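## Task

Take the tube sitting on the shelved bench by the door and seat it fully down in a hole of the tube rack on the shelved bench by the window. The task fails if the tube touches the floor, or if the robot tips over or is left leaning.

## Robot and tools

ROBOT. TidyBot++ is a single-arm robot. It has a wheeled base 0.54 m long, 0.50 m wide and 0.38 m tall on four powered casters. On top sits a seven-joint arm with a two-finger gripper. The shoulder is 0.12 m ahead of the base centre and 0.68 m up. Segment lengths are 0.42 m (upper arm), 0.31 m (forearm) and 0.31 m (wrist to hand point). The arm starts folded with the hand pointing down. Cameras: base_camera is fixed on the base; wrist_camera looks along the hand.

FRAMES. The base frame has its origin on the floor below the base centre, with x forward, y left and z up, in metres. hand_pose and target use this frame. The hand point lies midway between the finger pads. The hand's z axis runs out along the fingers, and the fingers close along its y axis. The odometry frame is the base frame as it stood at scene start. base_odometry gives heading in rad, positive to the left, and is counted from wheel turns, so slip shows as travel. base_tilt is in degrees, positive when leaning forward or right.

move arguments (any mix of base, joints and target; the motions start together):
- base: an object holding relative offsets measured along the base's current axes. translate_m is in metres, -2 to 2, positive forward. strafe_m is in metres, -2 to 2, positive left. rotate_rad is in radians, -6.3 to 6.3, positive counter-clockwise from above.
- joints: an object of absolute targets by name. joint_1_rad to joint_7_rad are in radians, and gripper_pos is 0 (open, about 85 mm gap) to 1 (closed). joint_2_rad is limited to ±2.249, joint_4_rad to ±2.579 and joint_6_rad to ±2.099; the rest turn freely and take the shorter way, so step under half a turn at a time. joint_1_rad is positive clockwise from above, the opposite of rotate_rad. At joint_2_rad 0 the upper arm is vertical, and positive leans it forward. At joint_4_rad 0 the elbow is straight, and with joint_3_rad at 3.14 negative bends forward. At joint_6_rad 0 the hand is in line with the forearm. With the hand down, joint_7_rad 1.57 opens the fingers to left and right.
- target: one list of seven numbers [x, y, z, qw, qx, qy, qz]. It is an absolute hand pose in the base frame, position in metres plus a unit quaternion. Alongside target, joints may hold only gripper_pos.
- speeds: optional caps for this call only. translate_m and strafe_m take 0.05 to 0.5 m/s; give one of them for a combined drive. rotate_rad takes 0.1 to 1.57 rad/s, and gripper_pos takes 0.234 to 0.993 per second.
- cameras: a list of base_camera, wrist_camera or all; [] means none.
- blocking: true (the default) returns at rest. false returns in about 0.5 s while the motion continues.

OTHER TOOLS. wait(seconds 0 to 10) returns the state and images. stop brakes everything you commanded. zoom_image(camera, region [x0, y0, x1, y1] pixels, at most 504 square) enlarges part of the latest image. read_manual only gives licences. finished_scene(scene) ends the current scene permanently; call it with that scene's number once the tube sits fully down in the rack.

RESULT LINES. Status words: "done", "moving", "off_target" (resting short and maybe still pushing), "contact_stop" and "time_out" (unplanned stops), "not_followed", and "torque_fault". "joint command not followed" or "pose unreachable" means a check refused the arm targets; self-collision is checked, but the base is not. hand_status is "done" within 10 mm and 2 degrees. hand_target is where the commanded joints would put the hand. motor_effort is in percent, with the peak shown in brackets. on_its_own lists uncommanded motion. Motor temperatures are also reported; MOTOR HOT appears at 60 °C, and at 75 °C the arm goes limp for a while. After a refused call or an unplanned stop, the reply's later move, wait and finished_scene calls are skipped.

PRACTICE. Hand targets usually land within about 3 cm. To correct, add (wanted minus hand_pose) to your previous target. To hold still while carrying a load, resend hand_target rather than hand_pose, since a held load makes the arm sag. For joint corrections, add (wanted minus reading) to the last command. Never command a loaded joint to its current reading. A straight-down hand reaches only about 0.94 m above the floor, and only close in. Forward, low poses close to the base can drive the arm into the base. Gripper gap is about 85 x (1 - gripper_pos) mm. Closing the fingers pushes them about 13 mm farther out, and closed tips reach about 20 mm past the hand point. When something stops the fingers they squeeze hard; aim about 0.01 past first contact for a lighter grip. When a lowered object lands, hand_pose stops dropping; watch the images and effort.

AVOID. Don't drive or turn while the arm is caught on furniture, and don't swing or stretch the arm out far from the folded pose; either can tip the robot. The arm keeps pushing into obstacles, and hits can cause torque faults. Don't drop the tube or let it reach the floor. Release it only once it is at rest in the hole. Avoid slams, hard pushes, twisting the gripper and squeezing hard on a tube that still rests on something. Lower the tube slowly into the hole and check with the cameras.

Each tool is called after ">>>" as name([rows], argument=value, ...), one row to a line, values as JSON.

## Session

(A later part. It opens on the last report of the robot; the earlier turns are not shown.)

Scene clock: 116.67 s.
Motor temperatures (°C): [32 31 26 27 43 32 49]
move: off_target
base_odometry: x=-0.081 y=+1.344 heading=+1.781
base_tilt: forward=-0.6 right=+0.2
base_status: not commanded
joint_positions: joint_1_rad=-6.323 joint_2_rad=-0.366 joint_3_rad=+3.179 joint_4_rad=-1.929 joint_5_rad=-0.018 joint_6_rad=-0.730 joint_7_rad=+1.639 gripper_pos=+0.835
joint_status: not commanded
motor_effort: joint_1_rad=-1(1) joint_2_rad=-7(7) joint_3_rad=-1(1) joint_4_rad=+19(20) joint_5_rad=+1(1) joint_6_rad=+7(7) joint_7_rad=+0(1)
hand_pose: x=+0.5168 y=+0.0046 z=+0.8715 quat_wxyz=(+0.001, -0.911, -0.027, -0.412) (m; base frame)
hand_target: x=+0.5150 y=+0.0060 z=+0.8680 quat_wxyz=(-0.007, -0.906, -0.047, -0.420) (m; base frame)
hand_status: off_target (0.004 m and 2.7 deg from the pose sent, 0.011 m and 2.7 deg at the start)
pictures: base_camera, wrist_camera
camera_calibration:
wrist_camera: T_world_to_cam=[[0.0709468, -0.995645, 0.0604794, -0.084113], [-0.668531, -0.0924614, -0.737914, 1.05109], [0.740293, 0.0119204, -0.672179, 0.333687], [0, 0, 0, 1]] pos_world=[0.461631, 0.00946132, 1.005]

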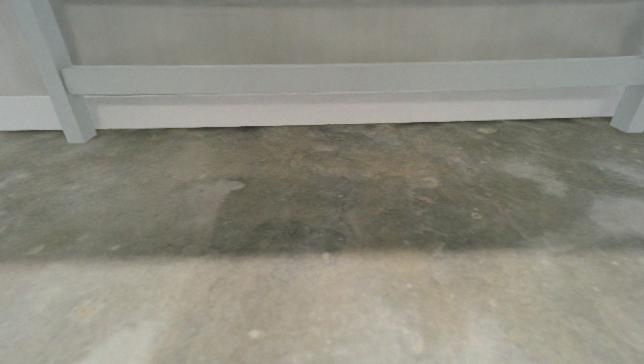

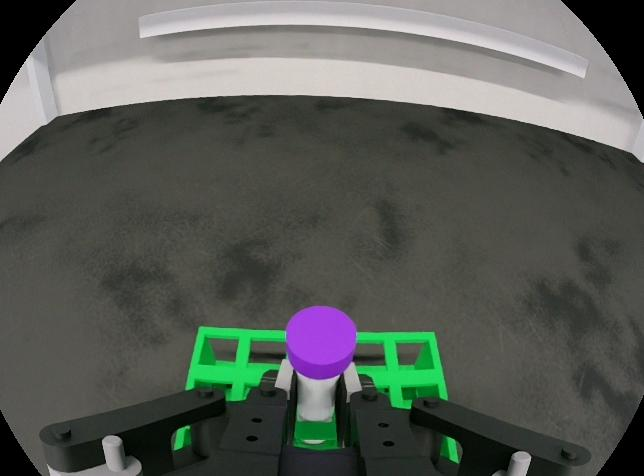

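>>> move(target=[0.515,0.006,0.862,-0.0075,-0.907,-0.047,-0.42], cameras=[])

>>> move(target=[0.515,0.006,0.856,-0.0075,-0.907,-0.047,-0.42])

>>> zoom_image(camera="wrist_camera", region=[200, 340, 440, 476])

Scene clock: 117.67 s.
Motor temperatures (°C): [32 31 26 27 43 32 49]
move: off_target
base_odometry: x=-0.081 y=+1.344 heading=+1.781
base_tilt: forward=-0.6 right=+0.2
base_status: not commanded
joint_positions: joint_1_rad=-6.323 joint_2_rad=-0.366 joint_3_rad=+3.179 joint_4_rad=-1.948 joint_5_rad=-0.018 joint_6_rad=-0.710 joint_7_rad=+1.639 gripper_pos=+0.835
joint_status: not commanded
motor_effort: joint_1_rad=-1(1) joint_2_rad=-6(7) joint_3_rad=-1(1) joint_4_rad=+19(20) joint_5_rad=+1(1) joint_6_rad=+7(7) joint_7_rad=+1(1)
hand_pose: x=+0.5170 y=+0.0046 z=+0.8659 quat_wxyz=(+0.001, -0.911, -0.027, -0.412) (m; base frame)
hand_target: x=+0.5150 y=+0.0060 z=+0.8620 quat_wxyz=(-0.007, -0.906, -0.047, -0.420) (m; base frame)
hand_status: off_target (0.005 m and 2.7 deg from the pose sent, 0.010 m and 2.7 deg at the start)
pictures: none
No camera images: "cameras" was empty.

Scene clock: 118.23 s.
Motor temperatures (°C): [32 31 26 27 43 32 49]
move: off_target
base_odometry: x=-0.081 y=+1.344 heading=+1.781
base_tilt: forward=-0.6 right=+0.2
base_status: not commanded
joint_positions: joint_1_rad=-6.323 joint_2_rad=-0.368 joint_3_rad=+3.179 joint_4_rad=-1.961 joint_5_rad=-0.018 joint_6_rad=-0.688 joint_7_rad=+1.639 gripper_pos=+0.835
joint_status: not commanded
motor_effort: joint_1_rad=+0(1) joint_2_rad=-6(7) joint_3_rad=-1(1) joint_4_rad=+19(19) joint_5_rad=+1(1) joint_6_rad=+7(7) joint_7_rad=+0(1)
hand_pose: x=+0.5184 y=+0.0045 z=+0.8646 quat_wxyz=(+0.001, -0.908, -0.027, -0.417) (m; base frame)
hand_target: x=+0.5150 y=+0.0060 z=+0.8560 quat_wxyz=(-0.007, -0.906, -0.047, -0.420) (m; base frame)
hand_status: off_target (0.009 m and 2.6 deg from the pose sent, 0.010 m and 2.7 deg at the start)
pictures: base_camera, wrist_camera
camera_calibration:
wrist_camera: T_world_to_cam=[[0.0692907, -0.995717, 0.0612096, -0.0836666], [-0.659537, -0.0917583, -0.74605, 1.04942], [0.748471, 0.0113243, -0.663071, 0.315723], [0, 0, 0, 1]] pos_world=[0.461621, 0.00940969, 0.99739]

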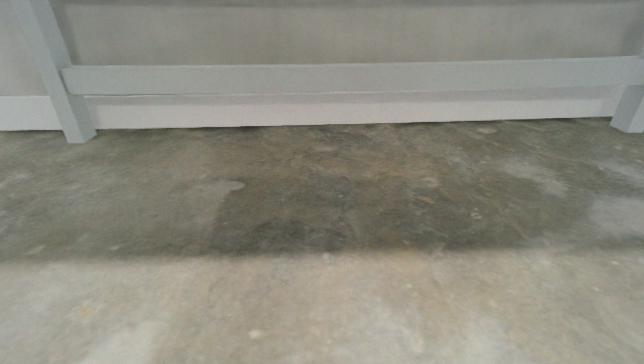

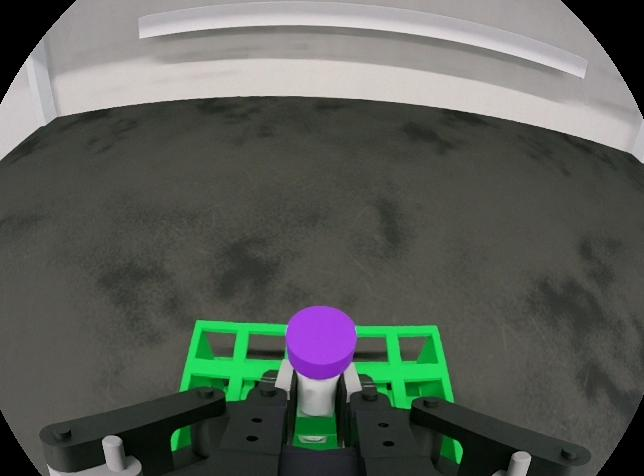

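Scaled by 2.100.

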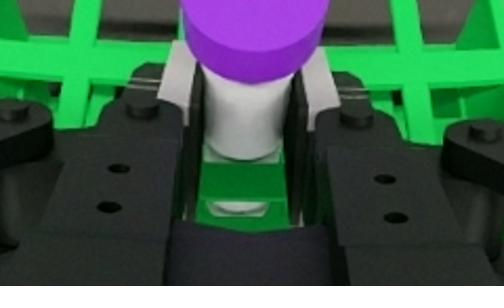

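>>> move(target=[0.515,0.006,0.861,-0.0075,-0.907,-0.047,-0.42], cameras=[])

>>> move(joints={"gripper_pos":0.76}, speeds={"gripper_pos":0.234})

>>> zoom_image(camera="wrist_camera", region=[200, 300, 440, 476])

Scene clock: 119.23 s.
Motor temperatures (°C): [32 31 26 27 43 32 49]
move: off_target
base_odometry: x=-0.081 y=+1.344 heading=+1.781
base_tilt: forward=-0.6 right=+0.2
base_status: not commanded
joint_positions: joint_1_rad=-6.323 joint_2_rad=-0.368 joint_3_rad=+3.179 joint_4_rad=-1.961 joint_5_rad=-0.018 joint_6_rad=-0.688 joint_7_rad=+1.639 gripper_pos=+0.835
joint_status: not commanded
motor_effort: joint_1_rad=+0(1) joint_2_rad=-6(7) joint_3_rad=-1(1) joint_4_rad=+19(19) joint_5_rad=+1(1) joint_6_rad=+7(7) joint_7_rad=+0(1)
hand_pose: x=+0.5184 y=+0.0045 z=+0.8646 quat_wxyz=(+0.001, -0.908, -0.027, -0.417) (m; base frame)
hand_target: x=+0.5150 y=+0.0060 z=+0.8610 quat_wxyz=(-0.007, -0.906, -0.047, -0.420) (m; base frame)
hand_status: off_target (0.005 m and 2.6 deg from the pose sent, 0.005 m and 2.6 deg at the start)
pictures: none
No camera images: "cameras" was empty.

Scene clock: 120.03 s.
Motor temperatures (°C): [32 31 26 27 43 32 49]
move: done
base_odometry: x=-0.081 y=+1.344 heading=+1.781
base_tilt: forward=-0.6 right=+0.2
base_status: not commanded
joint_positions: joint_1_rad=-6.323 joint_2_rad=-0.368 joint_3_rad=+3.179 joint_4_rad=-1.961 joint_5_rad=-0.018 joint_6_rad=-0.688 joint_7_rad=+1.639 gripper_pos=+0.758
joint_status: all done
motor_effort: joint_1_rad=-1(1) joint_2_rad=-7(7) joint_3_rad=-1(1) joint_4_rad=+19(19) joint_5_rad=+1(1) joint_6_rad=+7(7) joint_7_rad=+0(1)
hand_pose: x=+0.5184 y=+0.0045 z=+0.8646 quat_wxyz=(+0.001, -0.908, -0.027, -0.417) (m; base frame)
hand_target: x=+0.5150 y=+0.0060 z=+0.8610 quat_wxyz=(-0.007, -0.906, -0.047, -0.420) (m; base frame)
hand_status: not commanded
pictures: base_camera, wrist_camera
camera_calibration:
wrist_camera: T_world_to_cam=[[0.0692851, -0.995717, 0.0612136, -0.0836692], [-0.659492, -0.0917568, -0.74609, 1.04945], [0.748512, 0.011323, -0.663025, 0.315663], [0, 0, 0, 1]] pos_world=[0.461626, 0.00940937, 0.997401]

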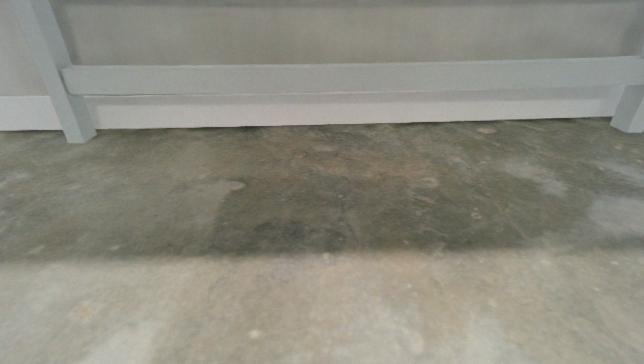

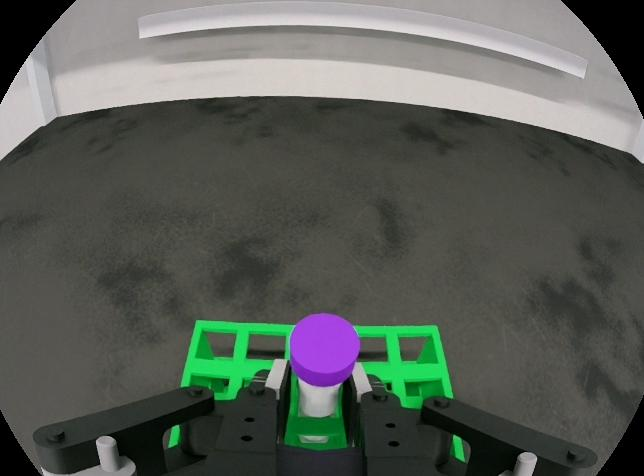

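Scaled by 2.100.

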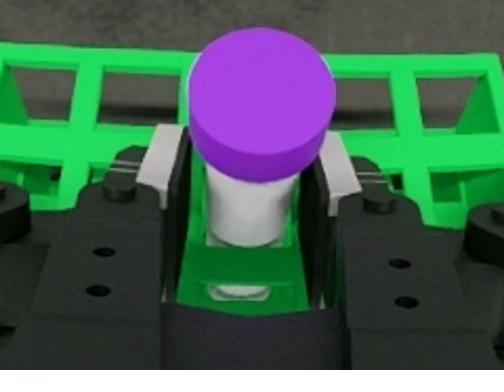

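>>> move(joints={"gripper_pos":0.45}, cameras=[])

>>> move(target=[0.425,0.006,0.935,-0.0075,-0.907,-0.047,-0.42])

>>> zoom_image(camera="wrist_camera", region=[180, 240, 460, 476])

Scene clock: 121.23 s.
Motor temperatures (°C): [32 31 26 27 43 32 49]
move: done
base_odometry: x=-0.081 y=+1.344 heading=+1.781
base_tilt: forward=-0.6 right=+0.2
base_status: not commanded
joint_positions: joint_1_rad=-6.323 joint_2_rad=-0.368 joint_3_rad=+3.179 joint_4_rad=-1.961 joint_5_rad=-0.018 joint_6_rad=-0.688 joint_7_rad=+1.639 gripper_pos=+0.451
joint_status: all done
motor_effort: joint_1_rad=-1(1) joint_2_rad=-6(7) joint_3_rad=-1(1) joint_4_rad=+19(19) joint_5_rad=+1(1) joint_6_rad=+7(7) joint_7_rad=+0(1)
hand_pose: x=+0.5184 y=+0.0045 z=+0.8646 quat_wxyz=(+0.001, -0.908, -0.027, -0.417) (m; base frame)
hand_target: x=+0.5150 y=+0.0060 z=+0.8610 quat_wxyz=(-0.007, -0.906, -0.047, -0.420) (m; base frame)
hand_status: not commanded
pictures: none
No camera images: "cameras" was empty.

Scene clock: 122.73 s.
Motor temperatures (°C): [32 31 26 27 43 32 49]
move: off_target
base_odometry: x=-0.081 y=+1.344 heading=+1.781
base_tilt: forward=-0.6 right=+0.2
base_status: not commanded
joint_positions: joint_1_rad=-6.323 joint_2_rad=-0.575 joint_3_rad=+3.179 joint_4_rad=-1.852 joint_5_rad=-0.018 joint_6_rad=-0.989 joint_7_rad=+1.639 gripper_pos=+0.451
joint_status: not commanded
motor_effort: joint_1_rad=-1(1) joint_2_rad=+0(8) joint_3_rad=-1(1) joint_4_rad=+19(20) joint_5_rad=+0(1) joint_6_rad=+7(7) joint_7_rad=+0(1)
hand_pose: x=+0.4306 y=+0.0038 z=+0.9266 quat_wxyz=(+0.006, -0.905, -0.029, -0.424) (m; base frame)
hand_target: x=+0.4250 y=+0.0060 z=+0.9350 quat_wxyz=(-0.007, -0.906, -0.047, -0.420) (m; base frame)
hand_status: off_target (0.010 m and 2.6 deg from the pose sent, 0.117 m and 2.6 deg at the start)
pictures: base_camera, wrist_camera
camera_calibration:
wrist_camera: T_world_to_cam=[[0.0771436, -0.995442, 0.056066, -0.0807037], [-0.648086, -0.0927985, -0.755892, 1.04188], [0.75765, 0.0219767, -0.652291, 0.408582], [0, 0, 0, 1]] pos_world=[0.371889, 0.00736934, 1.05859]

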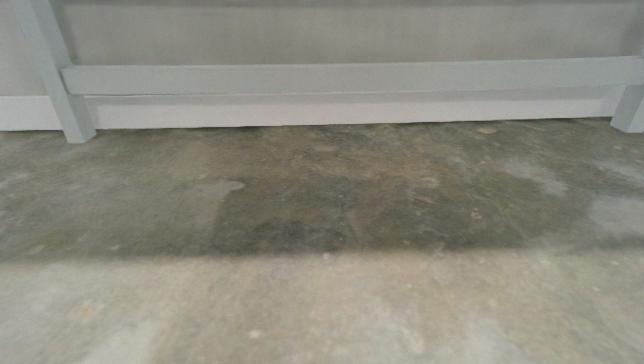

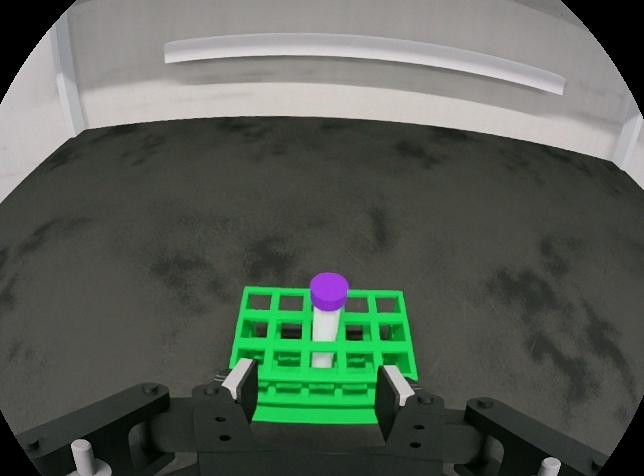

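Scaled by 1.800.

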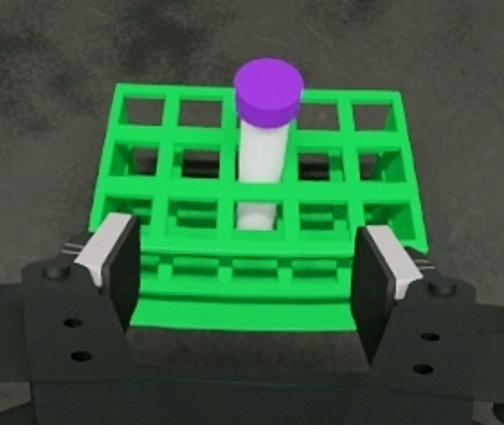

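>>> zoom_image(camera="wrist_camera", region=[290, 260, 370, 430])

Scaled by 2.965.

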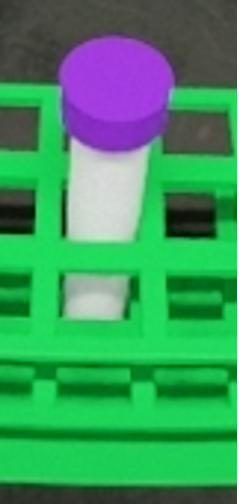

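>>> finished_scene(scene=1)

The scene is finished: the task was done.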